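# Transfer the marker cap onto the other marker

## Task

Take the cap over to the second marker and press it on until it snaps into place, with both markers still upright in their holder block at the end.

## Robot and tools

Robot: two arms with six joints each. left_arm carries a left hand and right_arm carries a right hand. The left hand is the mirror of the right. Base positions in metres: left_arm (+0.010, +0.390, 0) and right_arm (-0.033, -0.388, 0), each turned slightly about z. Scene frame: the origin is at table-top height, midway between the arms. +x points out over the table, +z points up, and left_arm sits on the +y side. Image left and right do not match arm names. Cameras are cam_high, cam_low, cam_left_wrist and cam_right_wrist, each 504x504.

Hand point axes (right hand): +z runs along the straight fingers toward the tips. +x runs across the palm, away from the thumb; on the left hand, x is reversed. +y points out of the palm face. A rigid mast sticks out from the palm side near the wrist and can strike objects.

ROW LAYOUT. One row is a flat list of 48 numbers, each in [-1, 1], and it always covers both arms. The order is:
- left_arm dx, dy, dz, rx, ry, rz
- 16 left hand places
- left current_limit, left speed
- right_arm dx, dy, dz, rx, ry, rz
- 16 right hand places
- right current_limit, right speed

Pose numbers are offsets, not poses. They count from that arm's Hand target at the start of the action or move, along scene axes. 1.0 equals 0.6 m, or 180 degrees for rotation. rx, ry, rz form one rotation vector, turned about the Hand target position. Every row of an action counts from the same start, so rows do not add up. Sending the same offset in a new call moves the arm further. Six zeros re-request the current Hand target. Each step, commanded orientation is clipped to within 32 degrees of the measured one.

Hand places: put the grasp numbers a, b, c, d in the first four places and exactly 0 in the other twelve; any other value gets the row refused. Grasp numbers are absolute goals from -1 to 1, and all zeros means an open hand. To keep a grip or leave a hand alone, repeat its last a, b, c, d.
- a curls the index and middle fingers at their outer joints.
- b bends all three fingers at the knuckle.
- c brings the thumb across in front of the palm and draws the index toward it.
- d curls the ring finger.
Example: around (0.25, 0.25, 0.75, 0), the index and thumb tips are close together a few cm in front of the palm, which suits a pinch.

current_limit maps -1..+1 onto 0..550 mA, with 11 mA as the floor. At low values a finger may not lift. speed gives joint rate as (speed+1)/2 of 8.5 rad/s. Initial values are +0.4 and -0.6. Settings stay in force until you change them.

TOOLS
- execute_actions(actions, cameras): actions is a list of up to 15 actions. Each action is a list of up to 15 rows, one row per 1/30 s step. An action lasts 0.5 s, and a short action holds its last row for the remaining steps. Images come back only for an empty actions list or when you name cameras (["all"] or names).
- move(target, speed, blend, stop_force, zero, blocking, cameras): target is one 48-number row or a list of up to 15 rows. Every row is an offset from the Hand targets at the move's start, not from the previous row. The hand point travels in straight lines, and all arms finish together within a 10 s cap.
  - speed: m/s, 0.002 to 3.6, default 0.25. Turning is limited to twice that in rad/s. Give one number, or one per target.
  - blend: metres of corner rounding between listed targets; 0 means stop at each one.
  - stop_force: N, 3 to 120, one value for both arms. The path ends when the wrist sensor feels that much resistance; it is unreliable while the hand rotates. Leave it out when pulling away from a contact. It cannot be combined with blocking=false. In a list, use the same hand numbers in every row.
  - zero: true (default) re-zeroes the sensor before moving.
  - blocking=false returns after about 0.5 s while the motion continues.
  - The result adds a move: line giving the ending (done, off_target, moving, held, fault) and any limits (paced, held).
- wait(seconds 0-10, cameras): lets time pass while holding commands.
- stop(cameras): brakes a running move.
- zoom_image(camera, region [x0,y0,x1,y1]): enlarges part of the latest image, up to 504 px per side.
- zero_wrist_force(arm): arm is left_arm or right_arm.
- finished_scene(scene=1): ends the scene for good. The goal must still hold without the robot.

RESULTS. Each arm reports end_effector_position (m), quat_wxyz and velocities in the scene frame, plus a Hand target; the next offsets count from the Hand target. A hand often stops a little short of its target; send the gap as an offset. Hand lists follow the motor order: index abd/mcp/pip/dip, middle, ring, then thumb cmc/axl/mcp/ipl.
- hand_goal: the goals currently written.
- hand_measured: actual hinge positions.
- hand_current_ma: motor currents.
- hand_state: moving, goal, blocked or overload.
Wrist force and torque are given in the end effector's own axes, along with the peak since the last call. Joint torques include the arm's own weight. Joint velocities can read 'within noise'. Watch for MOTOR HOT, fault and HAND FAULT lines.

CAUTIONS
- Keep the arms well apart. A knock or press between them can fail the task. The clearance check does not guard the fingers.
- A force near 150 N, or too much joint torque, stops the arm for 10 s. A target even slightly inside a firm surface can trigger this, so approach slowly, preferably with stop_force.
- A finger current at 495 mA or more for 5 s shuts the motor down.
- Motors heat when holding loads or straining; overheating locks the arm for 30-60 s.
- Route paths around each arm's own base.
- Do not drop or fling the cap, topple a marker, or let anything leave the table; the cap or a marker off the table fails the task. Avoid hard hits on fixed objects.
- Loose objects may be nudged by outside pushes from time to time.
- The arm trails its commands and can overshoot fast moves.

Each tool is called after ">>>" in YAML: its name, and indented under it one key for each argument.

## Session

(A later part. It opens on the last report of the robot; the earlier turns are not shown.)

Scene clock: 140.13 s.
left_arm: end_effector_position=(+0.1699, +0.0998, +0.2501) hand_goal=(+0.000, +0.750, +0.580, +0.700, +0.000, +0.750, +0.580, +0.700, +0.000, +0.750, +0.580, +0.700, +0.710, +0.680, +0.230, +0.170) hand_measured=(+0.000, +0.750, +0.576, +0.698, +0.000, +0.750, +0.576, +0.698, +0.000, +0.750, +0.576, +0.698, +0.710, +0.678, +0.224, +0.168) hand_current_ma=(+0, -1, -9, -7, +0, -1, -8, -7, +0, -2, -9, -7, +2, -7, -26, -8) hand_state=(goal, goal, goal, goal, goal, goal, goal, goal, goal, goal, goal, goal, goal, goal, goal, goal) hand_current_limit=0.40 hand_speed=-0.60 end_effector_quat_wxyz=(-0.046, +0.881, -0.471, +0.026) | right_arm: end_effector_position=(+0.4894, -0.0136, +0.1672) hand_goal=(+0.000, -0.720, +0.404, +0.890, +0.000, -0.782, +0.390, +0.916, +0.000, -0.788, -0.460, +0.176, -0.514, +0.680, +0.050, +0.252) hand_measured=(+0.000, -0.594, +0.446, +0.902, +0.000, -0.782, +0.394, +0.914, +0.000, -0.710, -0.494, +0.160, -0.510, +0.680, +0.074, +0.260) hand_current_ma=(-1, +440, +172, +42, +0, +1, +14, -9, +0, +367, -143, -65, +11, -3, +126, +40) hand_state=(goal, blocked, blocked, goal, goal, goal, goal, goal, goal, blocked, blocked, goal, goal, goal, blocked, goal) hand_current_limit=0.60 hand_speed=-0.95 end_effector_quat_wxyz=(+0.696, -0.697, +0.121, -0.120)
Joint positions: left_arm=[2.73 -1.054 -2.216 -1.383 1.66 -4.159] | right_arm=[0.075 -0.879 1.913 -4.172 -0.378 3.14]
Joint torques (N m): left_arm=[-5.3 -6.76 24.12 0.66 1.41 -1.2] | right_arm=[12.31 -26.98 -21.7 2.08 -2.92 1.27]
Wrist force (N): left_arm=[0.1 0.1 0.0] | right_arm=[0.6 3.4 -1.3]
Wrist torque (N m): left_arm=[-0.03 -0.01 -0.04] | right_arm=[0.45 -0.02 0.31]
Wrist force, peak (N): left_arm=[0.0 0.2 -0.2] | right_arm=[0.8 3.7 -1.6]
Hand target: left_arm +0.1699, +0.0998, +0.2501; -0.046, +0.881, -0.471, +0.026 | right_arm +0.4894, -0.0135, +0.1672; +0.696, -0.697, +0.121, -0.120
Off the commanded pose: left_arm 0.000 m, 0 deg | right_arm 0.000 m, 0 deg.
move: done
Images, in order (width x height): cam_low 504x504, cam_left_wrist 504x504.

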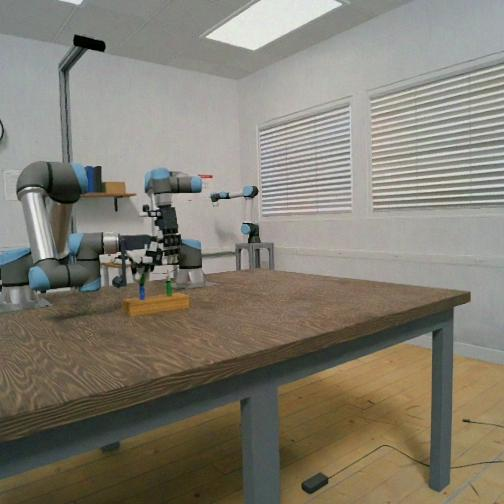

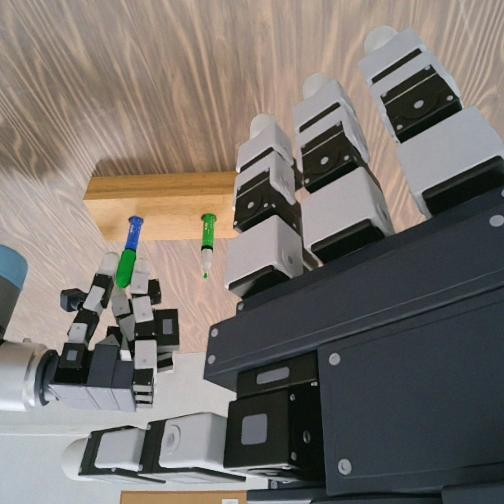

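>>> move:
  target:
    - [0,0,0,0,0,0, 0,0,0,0,0,0,0,0,0,0,0,0,0,0,0,0, 0.4,-0.6, 0,0,0.0167,0,0,0, 0,0.95,0.72,0.65,0,0,0,0,0,0,0,0,0,0,0,0, 0.6,-0.95]
  speed: 0.02
  stop_force: 20
  cameras: ["cam_left_wrist","cam_low"]

>>> zoom_image:
  camera: "cam_left_wrist"
  region: [60, 200, 220, 330]

>>> zoom_image:
  camera: "cam_low"
  region: [115, 255, 195, 315]

Scene clock: 142.30 s.
left_arm: end_effector_position=(+0.1699, +0.0998, +0.2501) hand_goal=(+0.000, +0.750, +0.580, +0.700, +0.000, +0.750, +0.580, +0.700, +0.000, +0.750, +0.580, +0.700, +0.710, +0.680, +0.230, +0.170) hand_measured=(+0.000, +0.750, +0.576, +0.698, +0.000, +0.750, +0.576, +0.698, +0.000, +0.750, +0.576, +0.698, +0.710, +0.678, +0.224, +0.168) hand_current_ma=(+0, -1, -9, -7, +0, -1, -8, -7, +0, -2, -9, -7, +2, -7, -26, -8) hand_state=(goal, goal, goal, goal, goal, goal, goal, goal, goal, goal, goal, goal, goal, goal, goal, goal) hand_current_limit=0.40 hand_speed=-0.60 end_effector_quat_wxyz=(-0.046, +0.881, -0.471, +0.026) | right_arm: end_effector_position=(+0.4894, -0.0135, +0.1773) hand_goal=(+0.000, -0.720, +0.404, +0.890, +0.000, -0.782, +0.390, +0.916, +0.000, -0.788, -0.460, +0.176, -0.514, +0.680, +0.050, +0.252) hand_measured=(+0.000, -0.594, +0.446, +0.902, +0.000, -0.782, +0.394, +0.914, +0.000, -0.710, -0.494, +0.160, -0.510, +0.680, +0.074, +0.260) hand_current_ma=(-1, +440, +172, +42, +0, +1, +14, -9, +0, +367, -143, -65, +11, -3, +128, +41) hand_state=(goal, blocked, blocked, goal, goal, goal, goal, goal, goal, blocked, blocked, goal, goal, goal, blocked, goal) hand_current_limit=0.60 hand_speed=-0.95 end_effector_quat_wxyz=(+0.696, -0.697, +0.121, -0.120)
Joint positions: left_arm=[2.73 -1.054 -2.216 -1.383 1.66 -4.159] | right_arm=[0.075 -0.901 1.913 -4.151 -0.378 3.14]
Joint torques (N m): left_arm=[-5.18 -6.95 24.68 0.76 1.49 -1.37] | right_arm=[9.93 -45.94 -1.56 2.08 -2.64 -1.58]
Wrist force (N): left_arm=[0.0 0.2 0.0] | right_arm=[0.8 4.1 -1.3]
Wrist torque (N m): left_arm=[-0.02 -0.01 -0.05] | right_arm=[0.53 -0.03 0.31]
Wrist force, peak (N): left_arm=[0.2 0.3 -0.1] | right_arm=[0.7 4.3 -1.1]
Hand target: left_arm +0.1699, +0.0998, +0.2501; -0.046, +0.881, -0.471, +0.026 | right_arm +0.4894, -0.0135, +0.1773; +0.696, -0.697, +0.121, -0.120
Off the commanded pose: left_arm 0.000 m, 0 deg | right_arm 0.000 m, 0 deg.
move: done
Images, in order (width x height): cam_low 504x504, cam_left_wrist 504x504.

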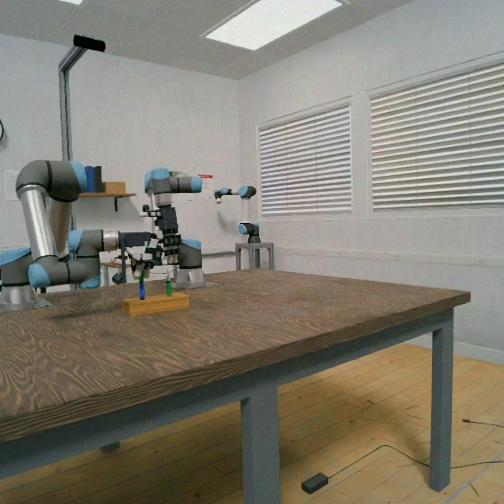

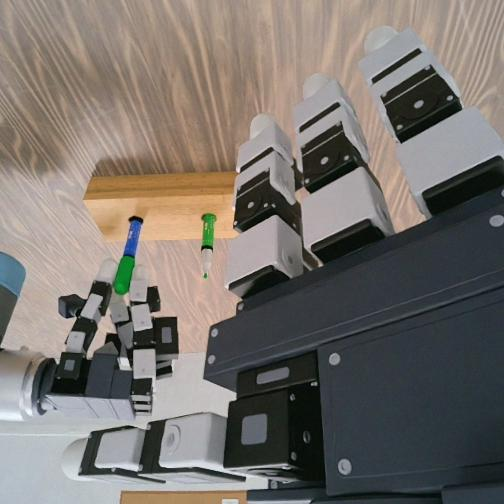

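Scaled by 3.150.

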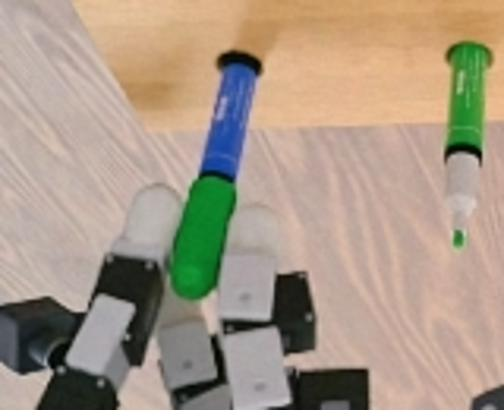

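Scaled by 6.300.

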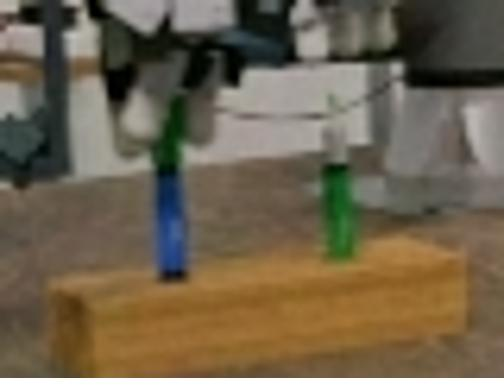

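>>> move:
  target: [0,0,0,0,0,0, 0,0,0,0,0,0,0,0,0,0,0,0,0,0,0,0, 0.4,-0.6, 0,0,0.1333,0,0,0, 0,0.95,0.72,0.65,0,0,0,0,0,0,0,0,0,0,0,0, 0.6,-0.95]
  speed: 0.04
  stop_force: 15
  cameras: ["cam_left_wrist","cam_low","cam_high"]

>>> zoom_image:
  camera: "cam_left_wrist"
  region: [40, 200, 240, 400]

>>> zoom_image:
  camera: "cam_low"
  region: [115, 225, 205, 315]

Scene clock: 165.73 s.
left_arm: end_effector_position=(+0.1699, +0.0998, +0.2501) hand_goal=(+0.000, +0.750, +0.580, +0.700, +0.000, +0.750, +0.580, +0.700, +0.000, +0.750, +0.580, +0.700, +0.710, +0.680, +0.230, +0.170) hand_measured=(+0.000, +0.750, +0.576, +0.698, +0.000, +0.750, +0.576, +0.698, +0.000, +0.750, +0.576, +0.698, +0.710, +0.678, +0.224, +0.168) hand_current_ma=(+0, -1, -9, -7, +0, -1, -8, -7, +0, -2, -9, -7, +2, -7, -26, -8) hand_state=(goal, goal, goal, goal, goal, goal, goal, goal, goal, goal, goal, goal, goal, goal, goal, goal) hand_current_limit=0.40 hand_speed=-0.60 end_effector_quat_wxyz=(-0.046, +0.881, -0.471, +0.026) | right_arm: end_effector_position=(+0.4894, -0.0135, +0.2572) hand_goal=(+0.000, -0.720, +0.404, +0.890, +0.000, -0.782, +0.390, +0.916, +0.000, -0.788, -0.460, +0.176, -0.514, +0.680, +0.050, +0.252) hand_measured=(+0.000, -0.600, +0.446, +0.902, +0.000, -0.782, +0.394, +0.914, +0.000, -0.710, -0.494, +0.160, -0.510, +0.680, +0.078, +0.262) hand_current_ma=(-1, +440, +172, +42, +0, +1, +14, -9, +0, +367, -143, -65, +11, -3, +151, +50) hand_state=(goal, blocked, blocked, goal, goal, goal, goal, goal, goal, blocked, blocked, goal, goal, goal, blocked, goal) hand_current_limit=0.60 hand_speed=-0.95 end_effector_quat_wxyz=(+0.696, -0.697, +0.121, -0.120)
Joint positions: left_arm=[2.73 -1.054 -2.216 -1.383 1.66 -4.159] | right_arm=[0.075 -1.059 1.893 -3.972 -0.378 3.14]
Joint torques (N m): left_arm=[-5.35 -7.2 24.82 0.55 1.43 -1.42] | right_arm=[-1.49 -43.44 -24.07 1.94 1.6 -1.57]
Wrist force (N): left_arm=[0.0 -0.2 0.1] | right_arm=[0.6 4.1 -1.1]
Wrist torque (N m): left_arm=[-0.06 0.01 -0.05] | right_arm=[0.60 0.01 0.34]
Wrist force, peak (N): left_arm=[0.2 -0.3 0.2] | right_arm=[0.8 4.6 -1.0]
Hand target: left_arm +0.1699, +0.0998, +0.2501; -0.046, +0.881, -0.471, +0.026 | right_arm +0.4894, -0.0135, +0.2572; +0.696, -0.697, +0.121, -0.120
Off the commanded pose: left_arm 0.000 m, 0 deg | right_arm 0.000 m, 0 deg.
move: done
Images, in order (width x height): cam_high 504x504, cam_low 504x504, cam_left_wrist 504x504.

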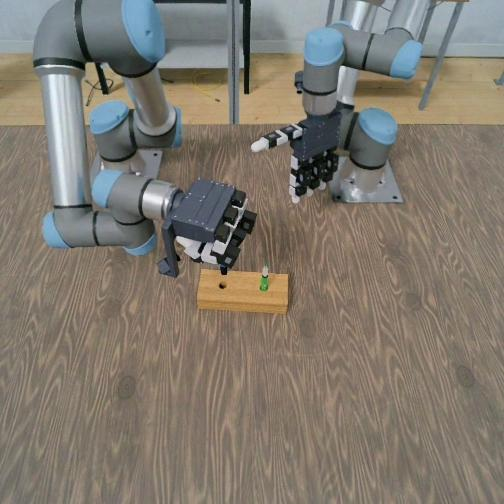

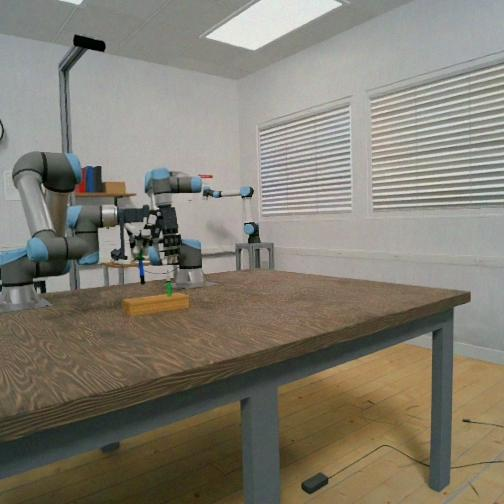

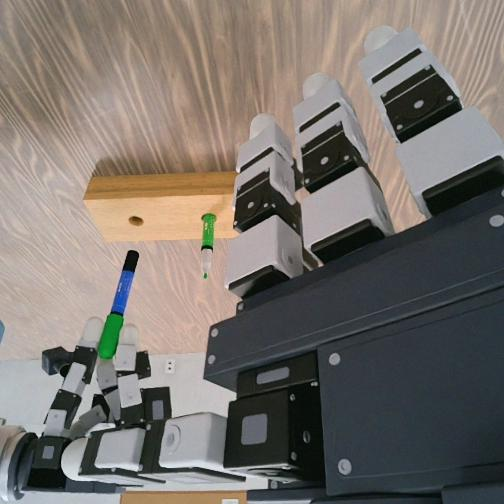

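Scaled by 2.520.

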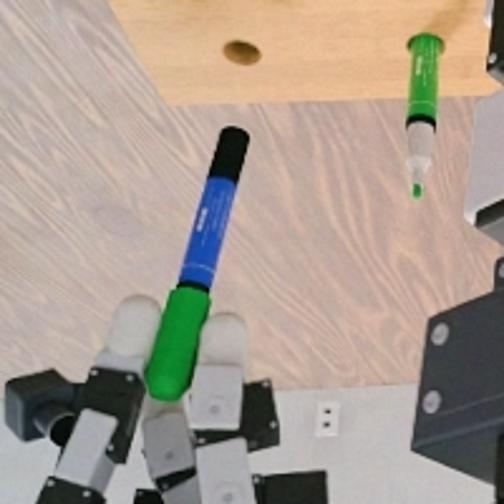

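Scaled by 5.600.

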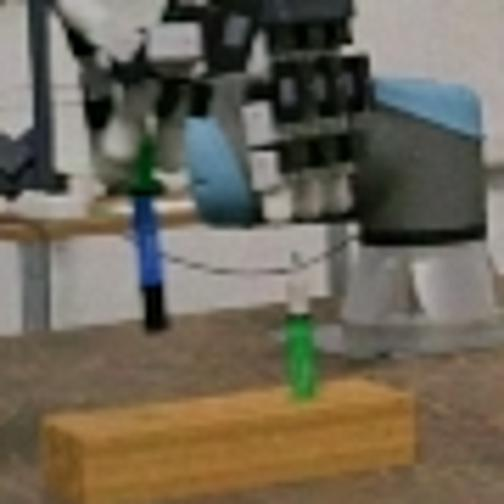

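>>> move:
  target:
    - [0.1333,0.3,0.2833,-0.158,-0.1975,0.0765, -0.3,0.5,0.72,0.7,0,0,0,0,0,0,0,0,0,0,0,0, 0.4,-0.8, 0.083,0.002,0.095,0,0,-0.1667, 0,0.95,0.72,0.65,0,0,0,0,0,0,0,0,0,0,0,0, 0.6,-0.95]
    - [0.7167,0.2667,0.0833,-0.316,-0.395,0.153, -0.3,0.5,0.72,0.7,0,0,0,0,0,0,0,0,0,0,0,0, 0.4,-0.8, 0.166,0.0042,0.19,0,0,-0.3333, 0,0.95,0.72,0.65,0,0,0,0,0,0,0,0,0,0,0,0, 0.6,-0.95]
  speed: 0.22
  blend: [0.04,0]
  cameras: ["all"]

Scene clock: 173.27 s.
left_arm: end_effector_position=(+0.5999, +0.2598, +0.3001) hand_goal=(+0.000, -0.136, +0.534, +1.000, +0.000, +0.090, +0.960, +1.000, +0.000, -0.164, -0.540, +0.060, -0.544, +0.680, +0.050, +0.208) hand_measured=(-0.002, -0.134, +0.536, +0.998, -0.002, +0.092, +0.958, +0.998, +0.000, -0.162, -0.536, +0.062, -0.552, +0.678, +0.048, +0.206) hand_current_ma=(-4, +8, +7, -6, -3, +8, -7, -8, +0, +7, +9, +7, -22, -7, -8, -7) hand_state=(goal, goal, goal, goal, goal, goal, goal, goal, goal, goal, goal, goal, goal, goal, goal, goal) hand_current_limit=0.40 hand_speed=-0.80 end_effector_quat_wxyz=(+0.092, +0.701, -0.093, +0.701) | right_arm: end_effector_position=(+0.5890, -0.0110, +0.3712) hand_goal=(+0.000, -0.720, +0.404, +0.890, +0.000, -0.782, +0.390, +0.916, +0.000, -0.788, -0.460, +0.176, -0.514, +0.680, +0.050, +0.252) hand_measured=(+0.000, -0.600, +0.446, +0.902, +0.000, -0.782, +0.394, +0.914, +0.000, -0.710, -0.494, +0.160, -0.510, +0.680, +0.078, +0.262) hand_current_ma=(-1, +440, +172, +42, +0, +1, +14, -9, +0, +367, -143, -65, +11, -3, +151, +50) hand_state=(goal, blocked, blocked, goal, goal, goal, goal, goal, goal, blocked, blocked, goal, goal, goal, blocked, goal) hand_current_limit=0.60 hand_speed=-0.95 end_effector_quat_wxyz=(+0.543, -0.543, +0.453, -0.452)
Joint positions: left_arm=[3.538 -2.075 -2.211 1.145 0.932 -4.712] | right_arm=[0.436 -1.201 1.741 -3.681 -1.787 3.143]
Joint torques (N m): left_arm=[-6.75 17.42 19.11 3.19 1.46 -1.78] | right_arm=[11.51 -23.77 -29.96 0.75 -3.04 -1.42]
Wrist force (N): left_arm=[2.8 0.3 2.3] | right_arm=[0.5 3.9 -1.0]
Wrist torque (N m): left_arm=[-0.45 0.07 0.73] | right_arm=[0.57 -0.01 0.23]
Wrist force, peak (N): left_arm=[3.4 -0.2 2.3] | right_arm=[0.8 4.5 -1.6]
Hand target: left_arm +0.5999, +0.2598, +0.3001; +0.092, +0.701, -0.093, +0.701 | right_arm +0.5890, -0.0110, +0.3712; +0.543, -0.543, +0.453, -0.452
Off the commanded pose: left_arm 0.000 m, 0 deg | right_arm 0.000 m, 0 deg.
move: done

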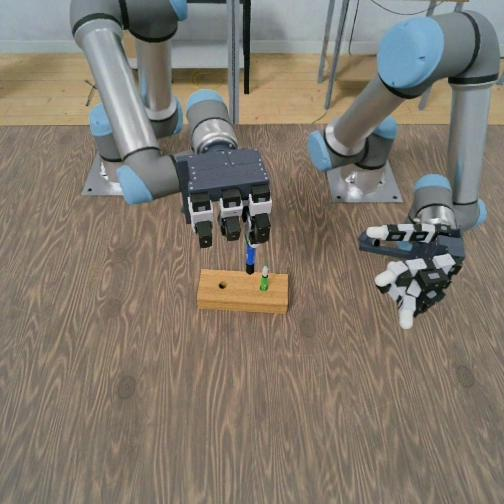

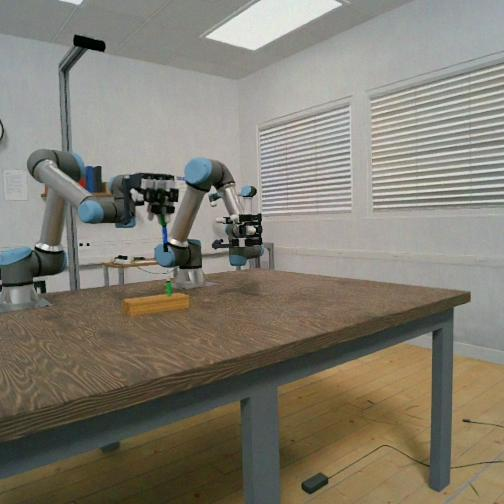

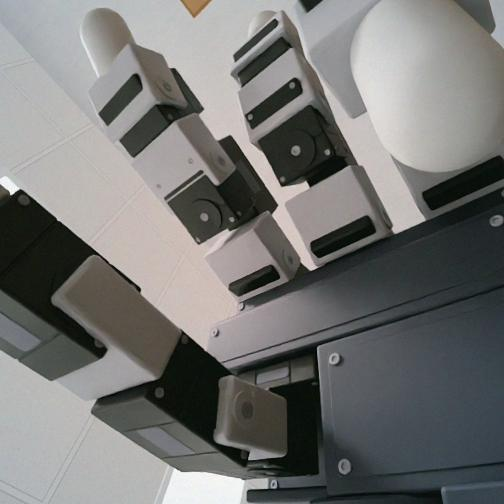

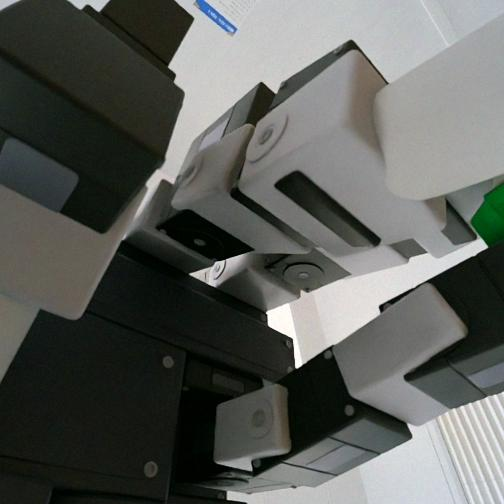

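>>> zoom_image:
  camera: "cam_high"
  region: [170, 130, 480, 340]

>>> zoom_image:
  camera: "cam_low"
  region: [100, 140, 290, 320]

Scaled by 1.626.

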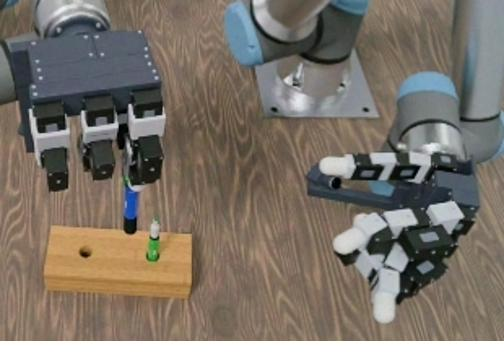

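Scaled by 2.653.

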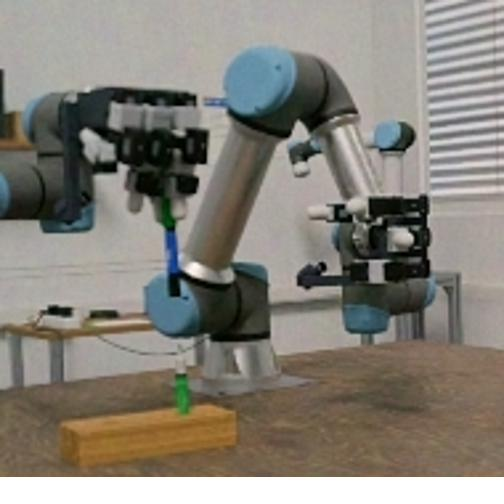

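>>> move:
  target: [0.0333,-0.1833,-0.1027,0,0,0, -0.3,0.5,0.72,0.7,0,0,0,0,0,0,0,0,0,0,0,0, 0.4,-0.8, 0,0,0,0,0,0, 0,0.95,0.72,0.65,0,0,0,0,0,0,0,0,0,0,0,0, 0.6,-0.95]
  speed: 0.2
  cameras: ["all"]

>>> zoom_image:
  camera: "cam_high"
  region: [200, 190, 400, 340]

>>> zoom_image:
  camera: "cam_low"
  region: [130, 180, 260, 290]

Scene clock: 176.20 s.
left_arm: end_effector_position=(+0.6198, +0.1499, +0.2385) hand_goal=(+0.000, -0.136, +0.534, +1.000, +0.000, +0.090, +0.960, +1.000, +0.000, -0.164, -0.540, +0.060, -0.544, +0.680, +0.050, +0.208) hand_measured=(-0.002, -0.134, +0.536, +0.998, -0.002, +0.092, +0.958, +0.998, +0.000, -0.162, -0.538, +0.062, -0.552, +0.678, +0.048, +0.206) hand_current_ma=(-4, +7, +7, -6, -3, +6, -7, -8, +0, +7, +8, +7, -22, -7, -8, -7) hand_state=(goal, goal, goal, goal, goal, goal, goal, goal, goal, goal, goal, goal, goal, goal, goal, goal) hand_current_limit=0.40 hand_speed=-0.80 end_effector_quat_wxyz=(+0.092, +0.701, -0.093, +0.701) | right_arm: end_effector_position=(+0.5890, -0.0110, +0.3712) hand_goal=(+0.000, -0.720, +0.404, +0.890, +0.000, -0.782, +0.390, +0.916, +0.000, -0.788, -0.460, +0.176, -0.514, +0.680, +0.050, +0.252) hand_measured=(+0.000, -0.600, +0.446, +0.902, +0.000, -0.782, +0.394, +0.914, +0.000, -0.710, -0.494, +0.160, -0.510, +0.680, +0.078, +0.262) hand_current_ma=(-1, +440, +172, +42, +0, +1, +14, -9, +0, +367, -143, -65, +11, -3, +151, +50) hand_state=(goal, blocked, blocked, goal, goal, goal, goal, goal, goal, blocked, blocked, goal, goal, goal, blocked, goal) hand_current_limit=0.60 hand_speed=-0.95 end_effector_quat_wxyz=(+0.543, -0.543, +0.453, -0.452)
Joint positions: left_arm=[3.246 -2.272 -2.112 1.243 1.224 -4.712] | right_arm=[0.436 -1.201 1.741 -3.681 -1.787 3.143]
Joint torques (N m): left_arm=[-5.48 23.5 18.07 3.66 1.26 -1.69] | right_arm=[12.47 -23.26 -28.94 0.73 -2.94 -1.45]
Wrist force (N): left_arm=[2.6 0.2 2.5] | right_arm=[0.5 3.7 -1.1]
Wrist torque (N m): left_arm=[-0.50 0.14 0.69] | right_arm=[0.54 -0.03 0.23]
Wrist force, peak (N): left_arm=[3.5 -0.5 1.9] | right_arm=[0.3 4.2 -1.3]
Hand target: left_arm +0.6199, +0.1498, +0.2385; +0.092, +0.701, -0.093, +0.701 | right_arm +0.5890, -0.0110, +0.3712; +0.543, -0.543, +0.453, -0.452
Off the commanded pose: left_arm 0.000 m, 0 deg | right_arm 0.000 m, 0 deg.
move: done

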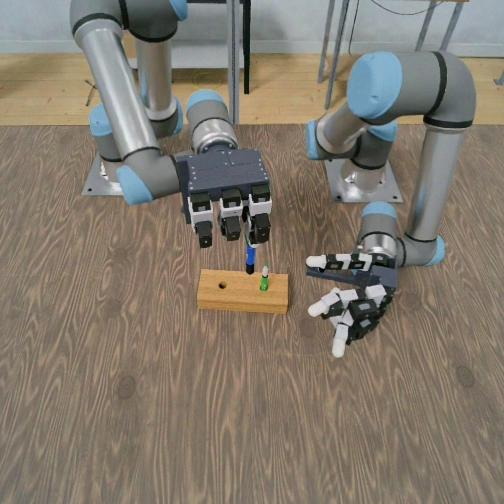

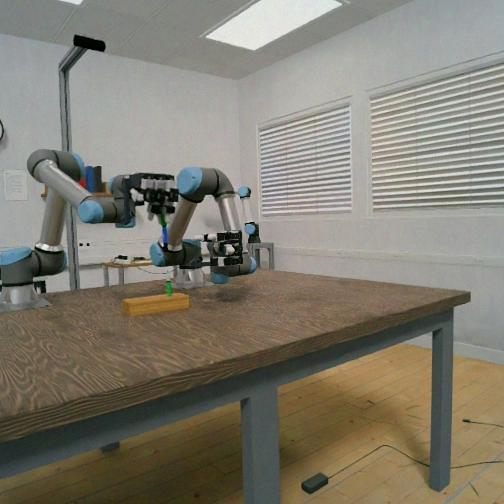

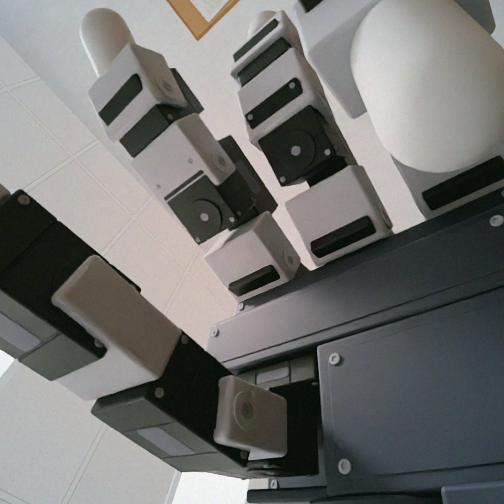

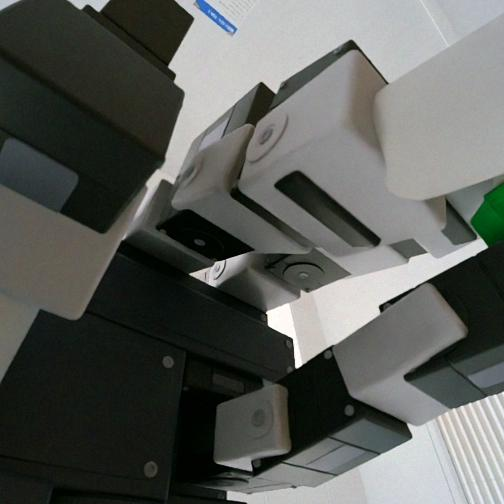

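Scaled by 2.520.

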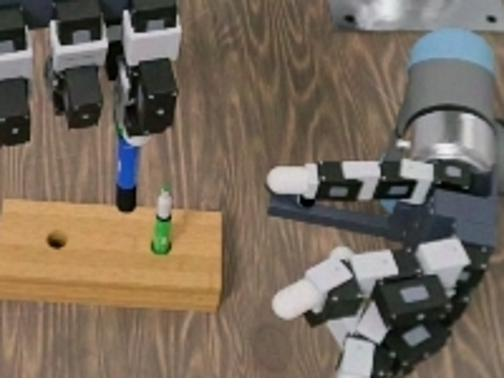

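Scaled by 3.877.

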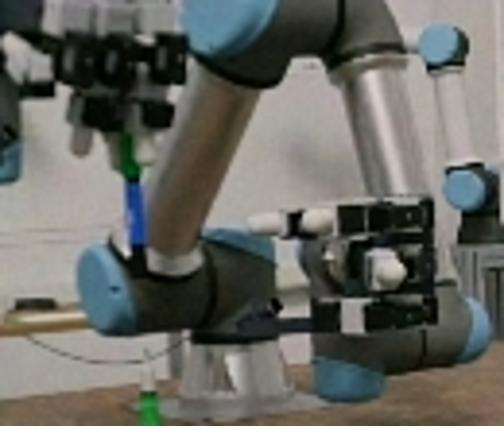

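>>> move:
  target: [-0.0347,-0.1582,0,0,0,0, -0.3,0.6,0.72,0.7,0,0,0,0,0,0,0,0,0,0,0,0, 0.4,-0.8, 0,0,0,0,0,0, 0,0.95,0.72,0.65,0,0,0,0,0,0,0,0,0,0,0,0, 0.6,-0.95]
  speed: 0.12
  cameras: ["all"]

>>> zoom_image:
  camera: "cam_high"
  region: [210, 220, 340, 340]

>>> zoom_image:
  camera: "cam_low"
  region: [130, 200, 220, 290]

Scene clock: 181.07 s.
left_arm: end_effector_position=(+0.5991, +0.0550, +0.2385) hand_goal=(+0.000, -0.272, +0.564, +1.000, +0.000, -0.084, +0.940, +1.000, +0.000, -0.314, -0.540, +0.080, -0.544, +0.680, +0.050, +0.228) hand_measured=(-0.002, -0.270, +0.562, +0.998, -0.002, -0.082, +0.942, +0.998, +0.000, -0.312, -0.538, +0.078, -0.552, +0.678, +0.048, +0.226) hand_current_ma=(-4, +7, -8, -6, -3, +6, +7, -8, +0, +7, +8, -7, -22, -7, -8, -7) hand_state=(goal, goal, goal, goal, goal, goal, goal, goal, goal, goal, goal, goal, goal, goal, goal, goal) hand_current_limit=0.40 hand_speed=-0.80 end_effector_quat_wxyz=(+0.092, +0.701, -0.093, +0.701) | right_arm: end_effector_position=(+0.5890, -0.0110, +0.3712) hand_goal=(+0.000, -0.720, +0.404, +0.890, +0.000, -0.782, +0.390, +0.916, +0.000, -0.788, -0.460, +0.176, -0.514, +0.680, +0.050, +0.252) hand_measured=(+0.000, -0.600, +0.446, +0.902, +0.000, -0.782, +0.394, +0.914, +0.000, -0.710, -0.494, +0.160, -0.510, +0.680, +0.078, +0.262) hand_current_ma=(-1, +440, +172, +42, +0, +1, +14, -9, +0, +367, -143, -65, +11, -3, +151, +50) hand_state=(goal, blocked, blocked, goal, goal, goal, goal, goal, goal, blocked, blocked, goal, goal, goal, blocked, goal) hand_current_limit=0.60 hand_speed=-0.95 end_effector_quat_wxyz=(+0.543, -0.543, +0.453, -0.452)
Joint positions: left_arm=[3.011 -2.285 -2.073 1.217 1.459 -4.711] | right_arm=[0.436 -1.201 1.741 -3.681 -1.787 3.143]
Joint torques (N m): left_arm=[-8.56 25.22 19.24 -0.37 1.24 -0.37] | right_arm=[11.21 -23.42 -29.42 0.8 -2.93 -1.38]
Wrist force (N): left_arm=[2.8 0.0 2.0] | right_arm=[0.6 4.0 -1.3]
Wrist torque (N m): left_arm=[-0.51 0.11 0.69] | right_arm=[0.60 -0.03 0.25]
Wrist force, peak (N): left_arm=[3.2 0.0 2.0] | right_arm=[0.7 4.3 -1.2]
Hand target: left_arm +0.5991, +0.0549, +0.2385; +0.092, +0.701, -0.093, +0.701 | right_arm +0.5890, -0.0110, +0.3712; +0.543, -0.543, +0.453, -0.452
Off the commanded pose: left_arm 0.000 m, 0 deg | right_arm 0.000 m, 0 deg.
move: done

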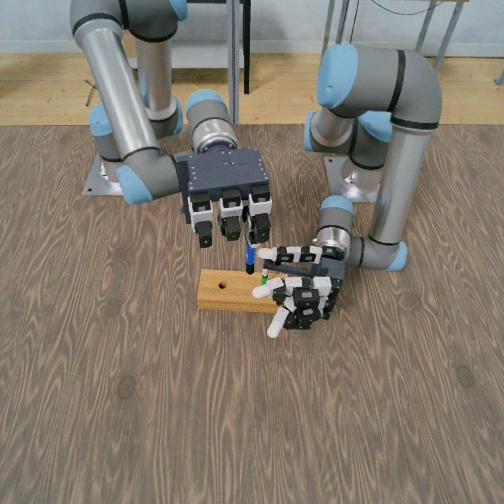

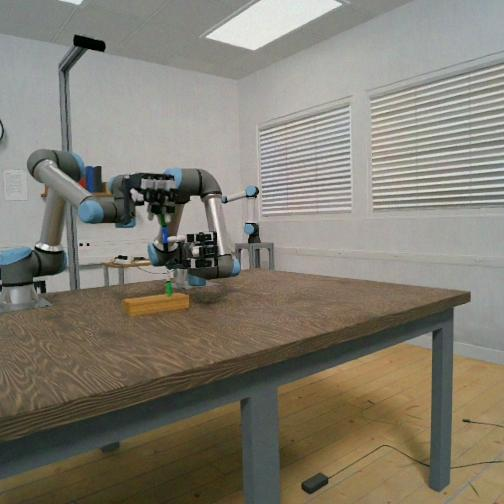

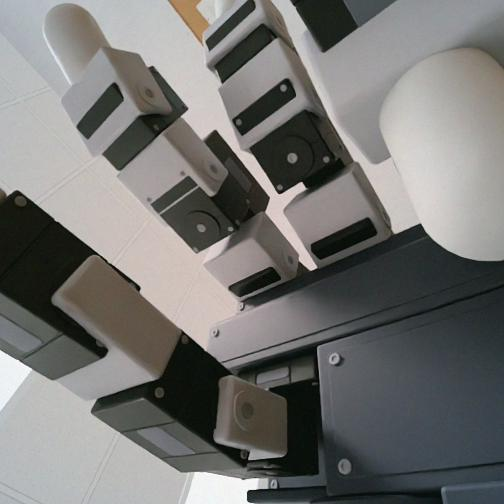

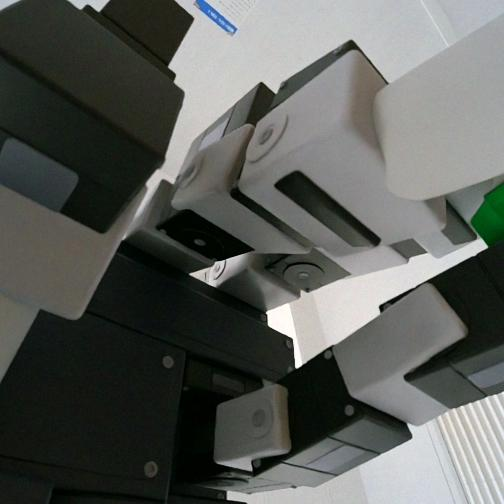

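Scaled by 3.877.

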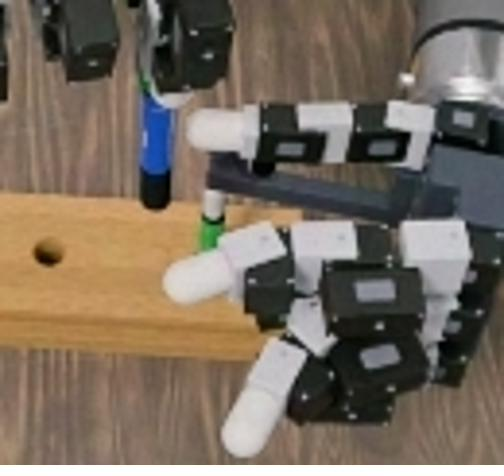

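Scaled by 5.600.

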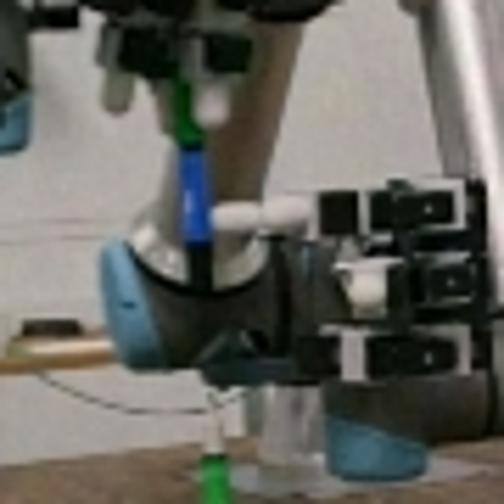

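>>> move:
  target: [-0.0142,-0.0531,0,0,0,0, -0.3,0.6,0.72,0.7,0,0,0,0,0,0,0,0,0,0,0,0, 0.4,-0.8, 0,0,0,0,0,0, 0,0.95,0.72,0.65,0,0,0,0,0,0,0,0,0,0,0,0, 0.6,-0.95]
  speed: 0.06
  cameras: ["cam_high","cam_low","cam_left_wrist"]

>>> zoom_image:
  camera: "cam_high"
  region: [210, 220, 340, 340]

>>> zoom_image:
  camera: "cam_low"
  region: [130, 200, 220, 290]

Scene clock: 184.20 s.
left_arm: end_effector_position=(+0.5906, +0.0231, +0.2385) hand_goal=(+0.000, -0.272, +0.564, +1.000, +0.000, -0.084, +0.940, +1.000, +0.000, -0.314, -0.540, +0.080, -0.544, +0.680, +0.050, +0.228) hand_measured=(-0.002, -0.270, +0.562, +0.998, -0.002, -0.082, +0.942, +0.998, +0.000, -0.312, -0.538, +0.078, -0.552, +0.678, +0.048, +0.226) hand_current_ma=(-4, +7, -8, -6, -3, +6, +7, -8, +0, +7, +8, -7, -22, -7, -8, -7) hand_state=(goal, goal, goal, goal, goal, goal, goal, goal, goal, goal, goal, goal, goal, goal, goal, goal) hand_current_limit=0.40 hand_speed=-0.80 end_effector_quat_wxyz=(+0.092, +0.701, -0.093, +0.701) | right_arm: end_effector_position=(+0.5890, -0.0110, +0.3712) hand_goal=(+0.000, -0.720, +0.404, +0.890, +0.000, -0.782, +0.390, +0.916, +0.000, -0.788, -0.460, +0.176, -0.514, +0.680, +0.050, +0.252) hand_measured=(+0.000, -0.600, +0.446, +0.902, +0.000, -0.782, +0.394, +0.914, +0.000, -0.710, -0.494, +0.160, -0.510, +0.680, +0.078, +0.262) hand_current_ma=(-1, +440, +172, +42, +0, +1, +14, -9, +0, +367, -143, -65, +11, -3, +151, +50) hand_state=(goal, blocked, blocked, goal, goal, goal, goal, goal, goal, blocked, blocked, goal, goal, goal, blocked, goal) hand_current_limit=0.60 hand_speed=-0.95 end_effector_quat_wxyz=(+0.543, -0.543, +0.453, -0.452)
Joint positions: left_arm=[2.932 -2.292 -2.05 1.202 1.538 -4.711] | right_arm=[0.436 -1.201 1.741 -3.681 -1.787 3.143]
Joint torques (N m): left_arm=[-6.66 25.5 19.15 -0.47 1.24 1.02] | right_arm=[11.29 -23.2 -29.38 0.67 -2.93 -1.42]
Wrist force (N): left_arm=[2.2 0.1 2.3] | right_arm=[0.3 4.1 -1.2]
Wrist torque (N m): left_arm=[-0.49 0.21 0.68] | right_arm=[0.60 0.01 0.21]
Wrist force, peak (N): left_arm=[2.8 0.0 2.1] | right_arm=[0.5 4.2 -1.4]
Hand target: left_arm +0.5905, +0.0230, +0.2385; +0.092, +0.701, -0.093, +0.701 | right_arm +0.5890, -0.0110, +0.3712; +0.543, -0.543, +0.453, -0.452
Off the commanded pose: left_arm 0.000 m, 0 deg | right_arm 0.000 m, 0 deg.
move: done
Images, in order (width x height): cam_high 504x504, cam_low 504x504, cam_left_wrist 504x504.

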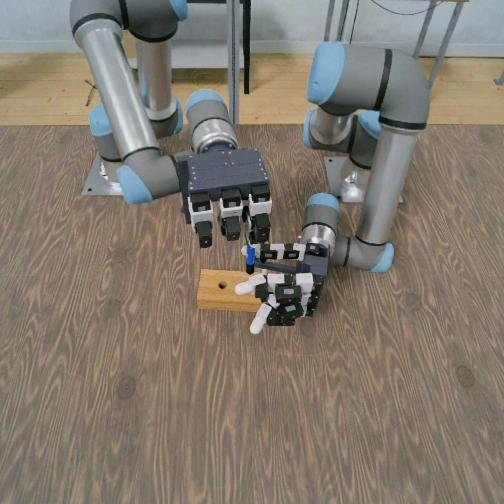

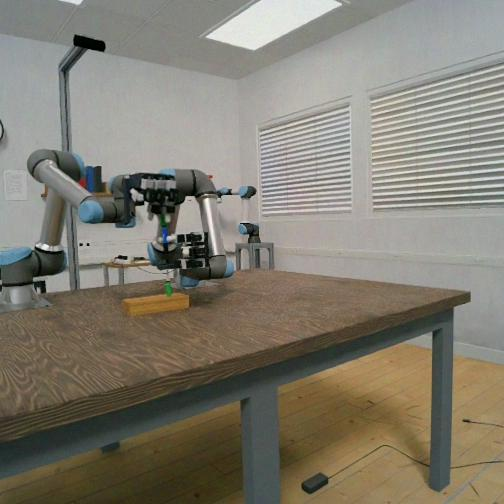

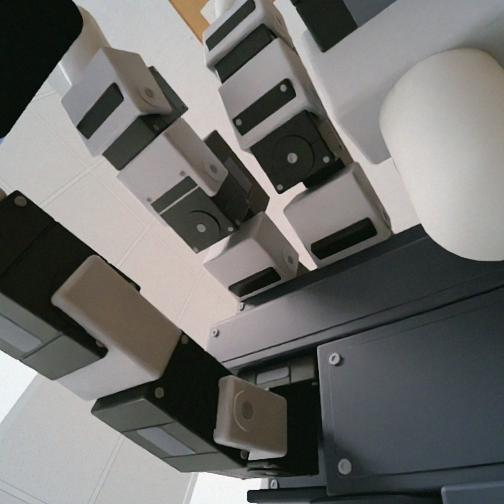

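Scaled by 3.877.

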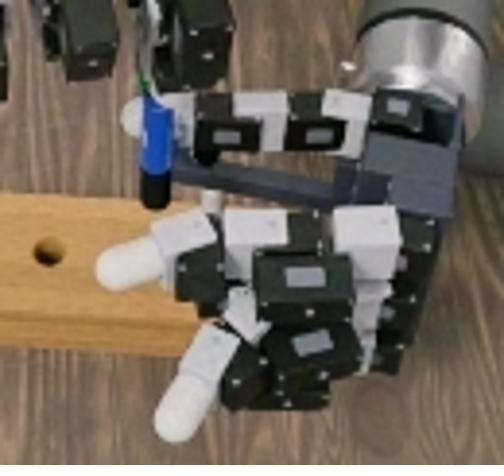

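Scaled by 5.600.

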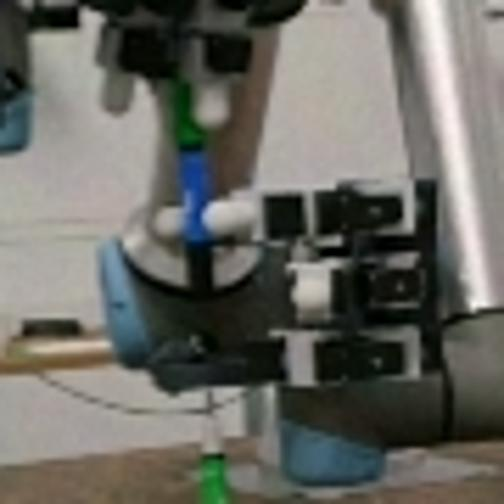

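>>> move:
  target: [0.0113,-0.003,0,0,0,0, -0.3,0.78,0.72,0.7,0,0,0,0,0,0,0,0,0,0,0,0, 0.4,-0.8, 0,0,0,0,0,0, 0,0.95,0.72,0.65,0,0,0,0,0,0,0,0,0,0,0,0, 0.6,-0.95]
  speed: 0.04
  cameras: ["cam_high","cam_low","cam_left_wrist"]

>>> zoom_image:
  camera: "cam_high"
  region: [220, 230, 300, 310]

>>> zoom_image:
  camera: "cam_low"
  region: [130, 200, 220, 290]

Scene clock: 186.13 s.
left_arm: end_effector_position=(+0.5972, +0.0213, +0.2385) hand_goal=(+0.000, -0.514, +0.618, +1.000, +0.000, -0.400, +0.904, +1.000, +0.000, -0.584, -0.540, +0.116, -0.544, +0.680, +0.050, +0.264) hand_measured=(-0.002, -0.512, +0.614, +0.998, -0.002, -0.398, +0.906, +0.998, +0.000, -0.582, -0.538, +0.114, -0.552, +0.678, +0.052, +0.264) hand_current_ma=(-4, +7, -9, -6, -3, +7, +7, -8, +0, +7, +8, -7, -25, -7, +11, +0) hand_state=(goal, goal, goal, goal, goal, goal, goal, goal, goal, goal, goal, goal, goal, goal, goal, goal) hand_current_limit=0.40 hand_speed=-0.80 end_effector_quat_wxyz=(+0.092, +0.701, -0.093, +0.701) | right_arm: end_effector_position=(+0.5890, -0.0110, +0.3712) hand_goal=(+0.000, -0.720, +0.404, +0.890, +0.000, -0.782, +0.390, +0.916, +0.000, -0.788, -0.460, +0.176, -0.514, +0.680, +0.050, +0.252) hand_measured=(+0.000, -0.600, +0.446, +0.902, +0.000, -0.782, +0.394, +0.914, +0.000, -0.710, -0.494, +0.160, -0.512, +0.680, +0.080, +0.262) hand_current_ma=(-1, +440, +172, +42, +0, +1, +14, -9, +0, +367, -143, -65, +3, -3, +156, +51) hand_state=(goal, blocked, blocked, goal, goal, goal, goal, goal, goal, blocked, blocked, goal, goal, goal, blocked, goal) hand_current_limit=0.60 hand_speed=-0.95 end_effector_quat_wxyz=(+0.543, -0.543, +0.453, -0.452)
Joint positions: left_arm=[2.932 -2.299 -2.03 1.188 1.538 -4.711] | right_arm=[0.436 -1.201 1.741 -3.681 -1.787 3.143]
Joint torques (N m): left_arm=[-6.38 26.08 17.44 -0.35 1.51 0.98] | right_arm=[11.56 -22.97 -29.4 0.82 -2.84 -1.52]
Wrist force (N): left_arm=[2.4 0.3 1.9] | right_arm=[0.7 3.8 -1.1]
Wrist torque (N m): left_arm=[-0.48 0.24 0.73] | right_arm=[0.63 -0.02 0.24]
Wrist force, peak (N): left_arm=[2.5 0.2 2.4] | right_arm=[0.5 4.2 -1.2]
Hand target: left_arm +0.5973, +0.0212, +0.2385; +0.092, +0.701, -0.093, +0.701 | right_arm +0.5890, -0.0110, +0.3712; +0.543, -0.543, +0.453, -0.452
Off the commanded pose: left_arm 0.000 m, 0 deg | right_arm 0.000 m, 0 deg.
move: done
Images, in order (width x height): cam_high 504x504, cam_low 504x504, cam_left_wrist 504x504.

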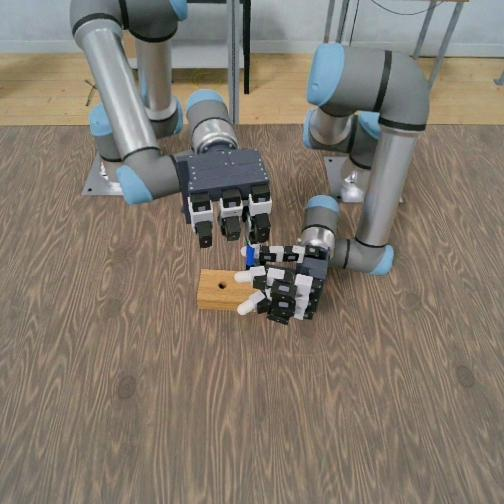

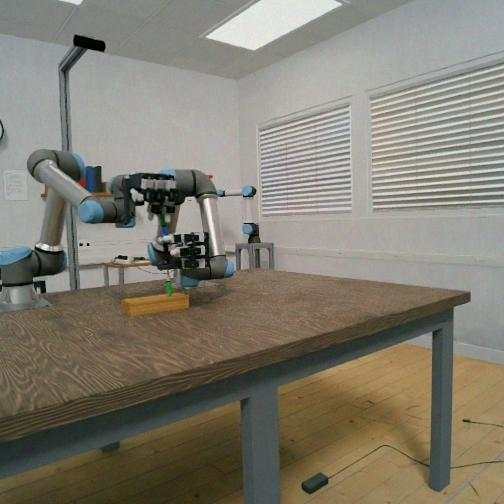

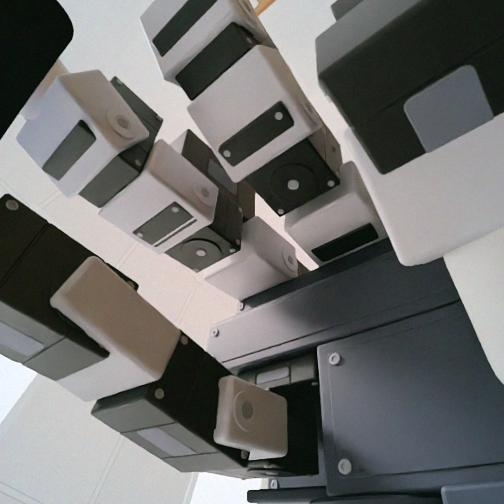

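Scaled by 6.300.

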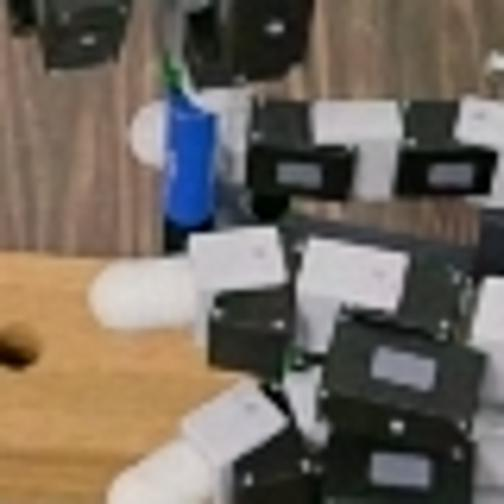

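Scaled by 5.600.

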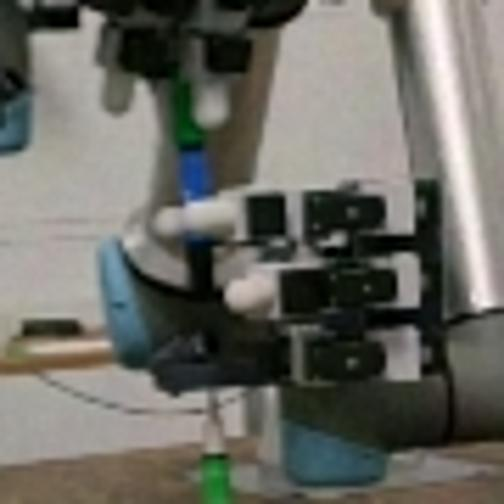

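>>> move:
  target:
    - [0.0056,-0.0015,0,0,0,0, -0.3,0.78,0.72,0.7,0,0,0,0,0,0,0,0,0,0,0,0, 0.4,-0.95, 0,0,0,0,0,0, 0,0.95,0.72,0.65,0,0,0,0,0,0,0,0,0,0,0,0, 0.6,-0.95]
    - [0.0056,-0.0015,0,0,0,0, -0.3,0.92,0.72,0.65,0,0,0,0,0,0,0,0,0,0,0,0, 0.4,-0.95, 0,0,0,0,0,0, 0,0.95,0.72,0.65,0,0,0,0,0,0,0,0,0,0,0,0, 0.6,-0.95]
  speed: 0.04
  cameras: ["cam_high","cam_low","cam_left_wrist"]

>>> zoom_image:
  camera: "cam_high"
  region: [220, 230, 300, 310]

>>> zoom_image:
  camera: "cam_low"
  region: [130, 200, 220, 290]

Scene clock: 190.00 s.
left_arm: end_effector_position=(+0.6007, +0.0203, +0.2385) hand_goal=(+0.000, -0.708, +0.666, +1.000, +0.000, -0.654, +0.876, +1.000, +0.000, -0.772, -0.460, +0.200, -0.544, +0.680, +0.050, +0.292) hand_measured=(-0.002, -0.706, +0.662, +0.998, -0.002, -0.652, +0.878, +0.998, +0.000, -0.698, -0.454, +0.198, -0.554, +0.678, +0.060, +0.292) hand_current_ma=(-4, +8, -9, -6, -3, +7, +7, -8, +0, +330, +18, -6, -30, -7, +38, -2) hand_state=(goal, goal, goal, goal, goal, goal, goal, goal, goal, blocked, goal, goal, goal, goal, goal, goal) hand_current_limit=0.40 hand_speed=-0.95 end_effector_quat_wxyz=(+0.092, +0.701, -0.093, +0.701) | right_arm: end_effector_position=(+0.5890, -0.0110, +0.3712) hand_goal=(+0.000, -0.720, +0.404, +0.890, +0.000, -0.782, +0.390, +0.916, +0.000, -0.788, -0.460, +0.176, -0.514, +0.680, +0.050, +0.252) hand_measured=(+0.000, -0.600, +0.446, +0.902, +0.000, -0.782, +0.394, +0.914, +0.000, -0.710, -0.494, +0.160, -0.514, +0.680, +0.080, +0.262) hand_current_ma=(-1, +440, +172, +44, +0, +1, +14, -9, +0, +367, -143, -65, -3, -3, +157, +51) hand_state=(goal, blocked, blocked, goal, goal, goal, goal, goal, goal, blocked, blocked, goal, goal, goal, blocked, goal) hand_current_limit=0.60 hand_speed=-0.95 end_effector_quat_wxyz=(+0.543, -0.543, +0.453, -0.452)
Joint positions: left_arm=[2.931 -2.303 -2.02 1.182 1.539 -4.711] | right_arm=[0.436 -1.201 1.741 -3.681 -1.787 3.143]
Joint torques (N m): left_arm=[-6.61 26.14 17.64 -0.45 1.05 0.91] | right_arm=[10.98 -24.03 -28.38 0.64 -2.84 -1.45]
Wrist force (N): left_arm=[2.3 0.2 2.1] | right_arm=[0.4 3.9 -0.7]
Wrist torque (N m): left_arm=[-0.48 0.30 0.72] | right_arm=[0.58 -0.01 0.22]
Wrist force, peak (N): left_arm=[2.5 0.4 2.3] | right_arm=[0.5 4.1 -1.1]
Hand target: left_arm +0.6007, +0.0203, +0.2385; +0.092, +0.701, -0.093, +0.701 | right_arm +0.5890, -0.0110, +0.3712; +0.543, -0.543, +0.453, -0.452
Off the commanded pose: left_arm 0.000 m, 0 deg | right_arm 0.000 m, 0 deg.
move: done
Images, in order (width x height): cam_high 504x504, cam_low 504x504, cam_left_wrist 504x504.

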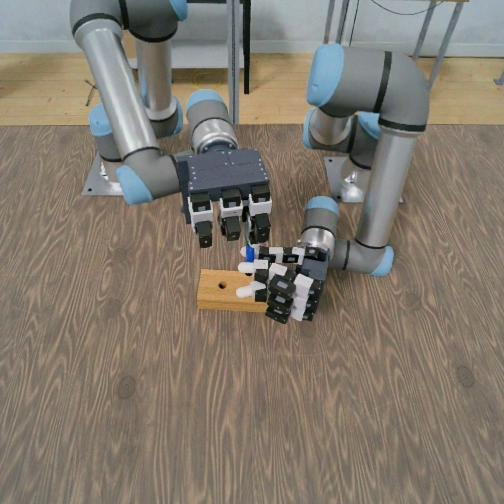

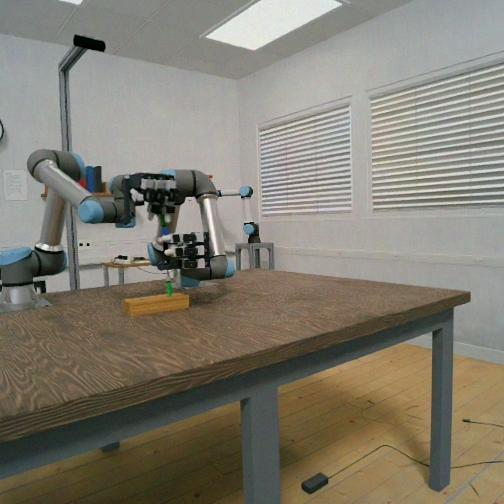

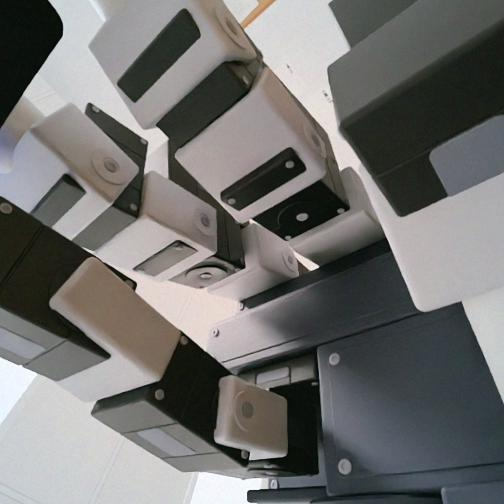

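Scaled by 6.300.

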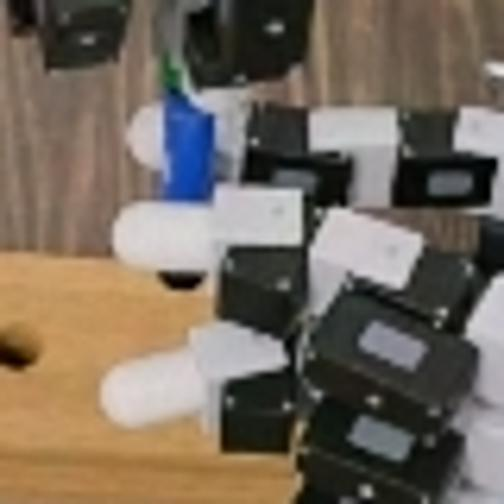

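Scaled by 5.600.

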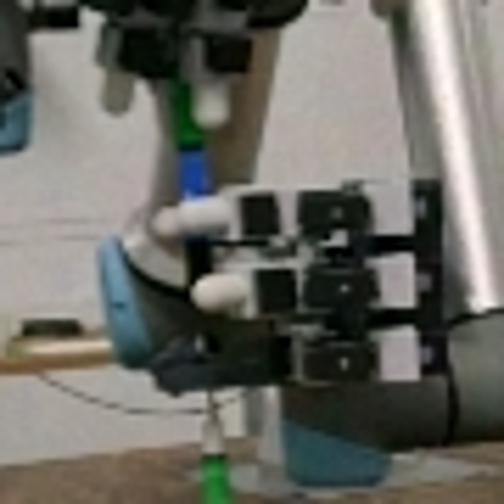

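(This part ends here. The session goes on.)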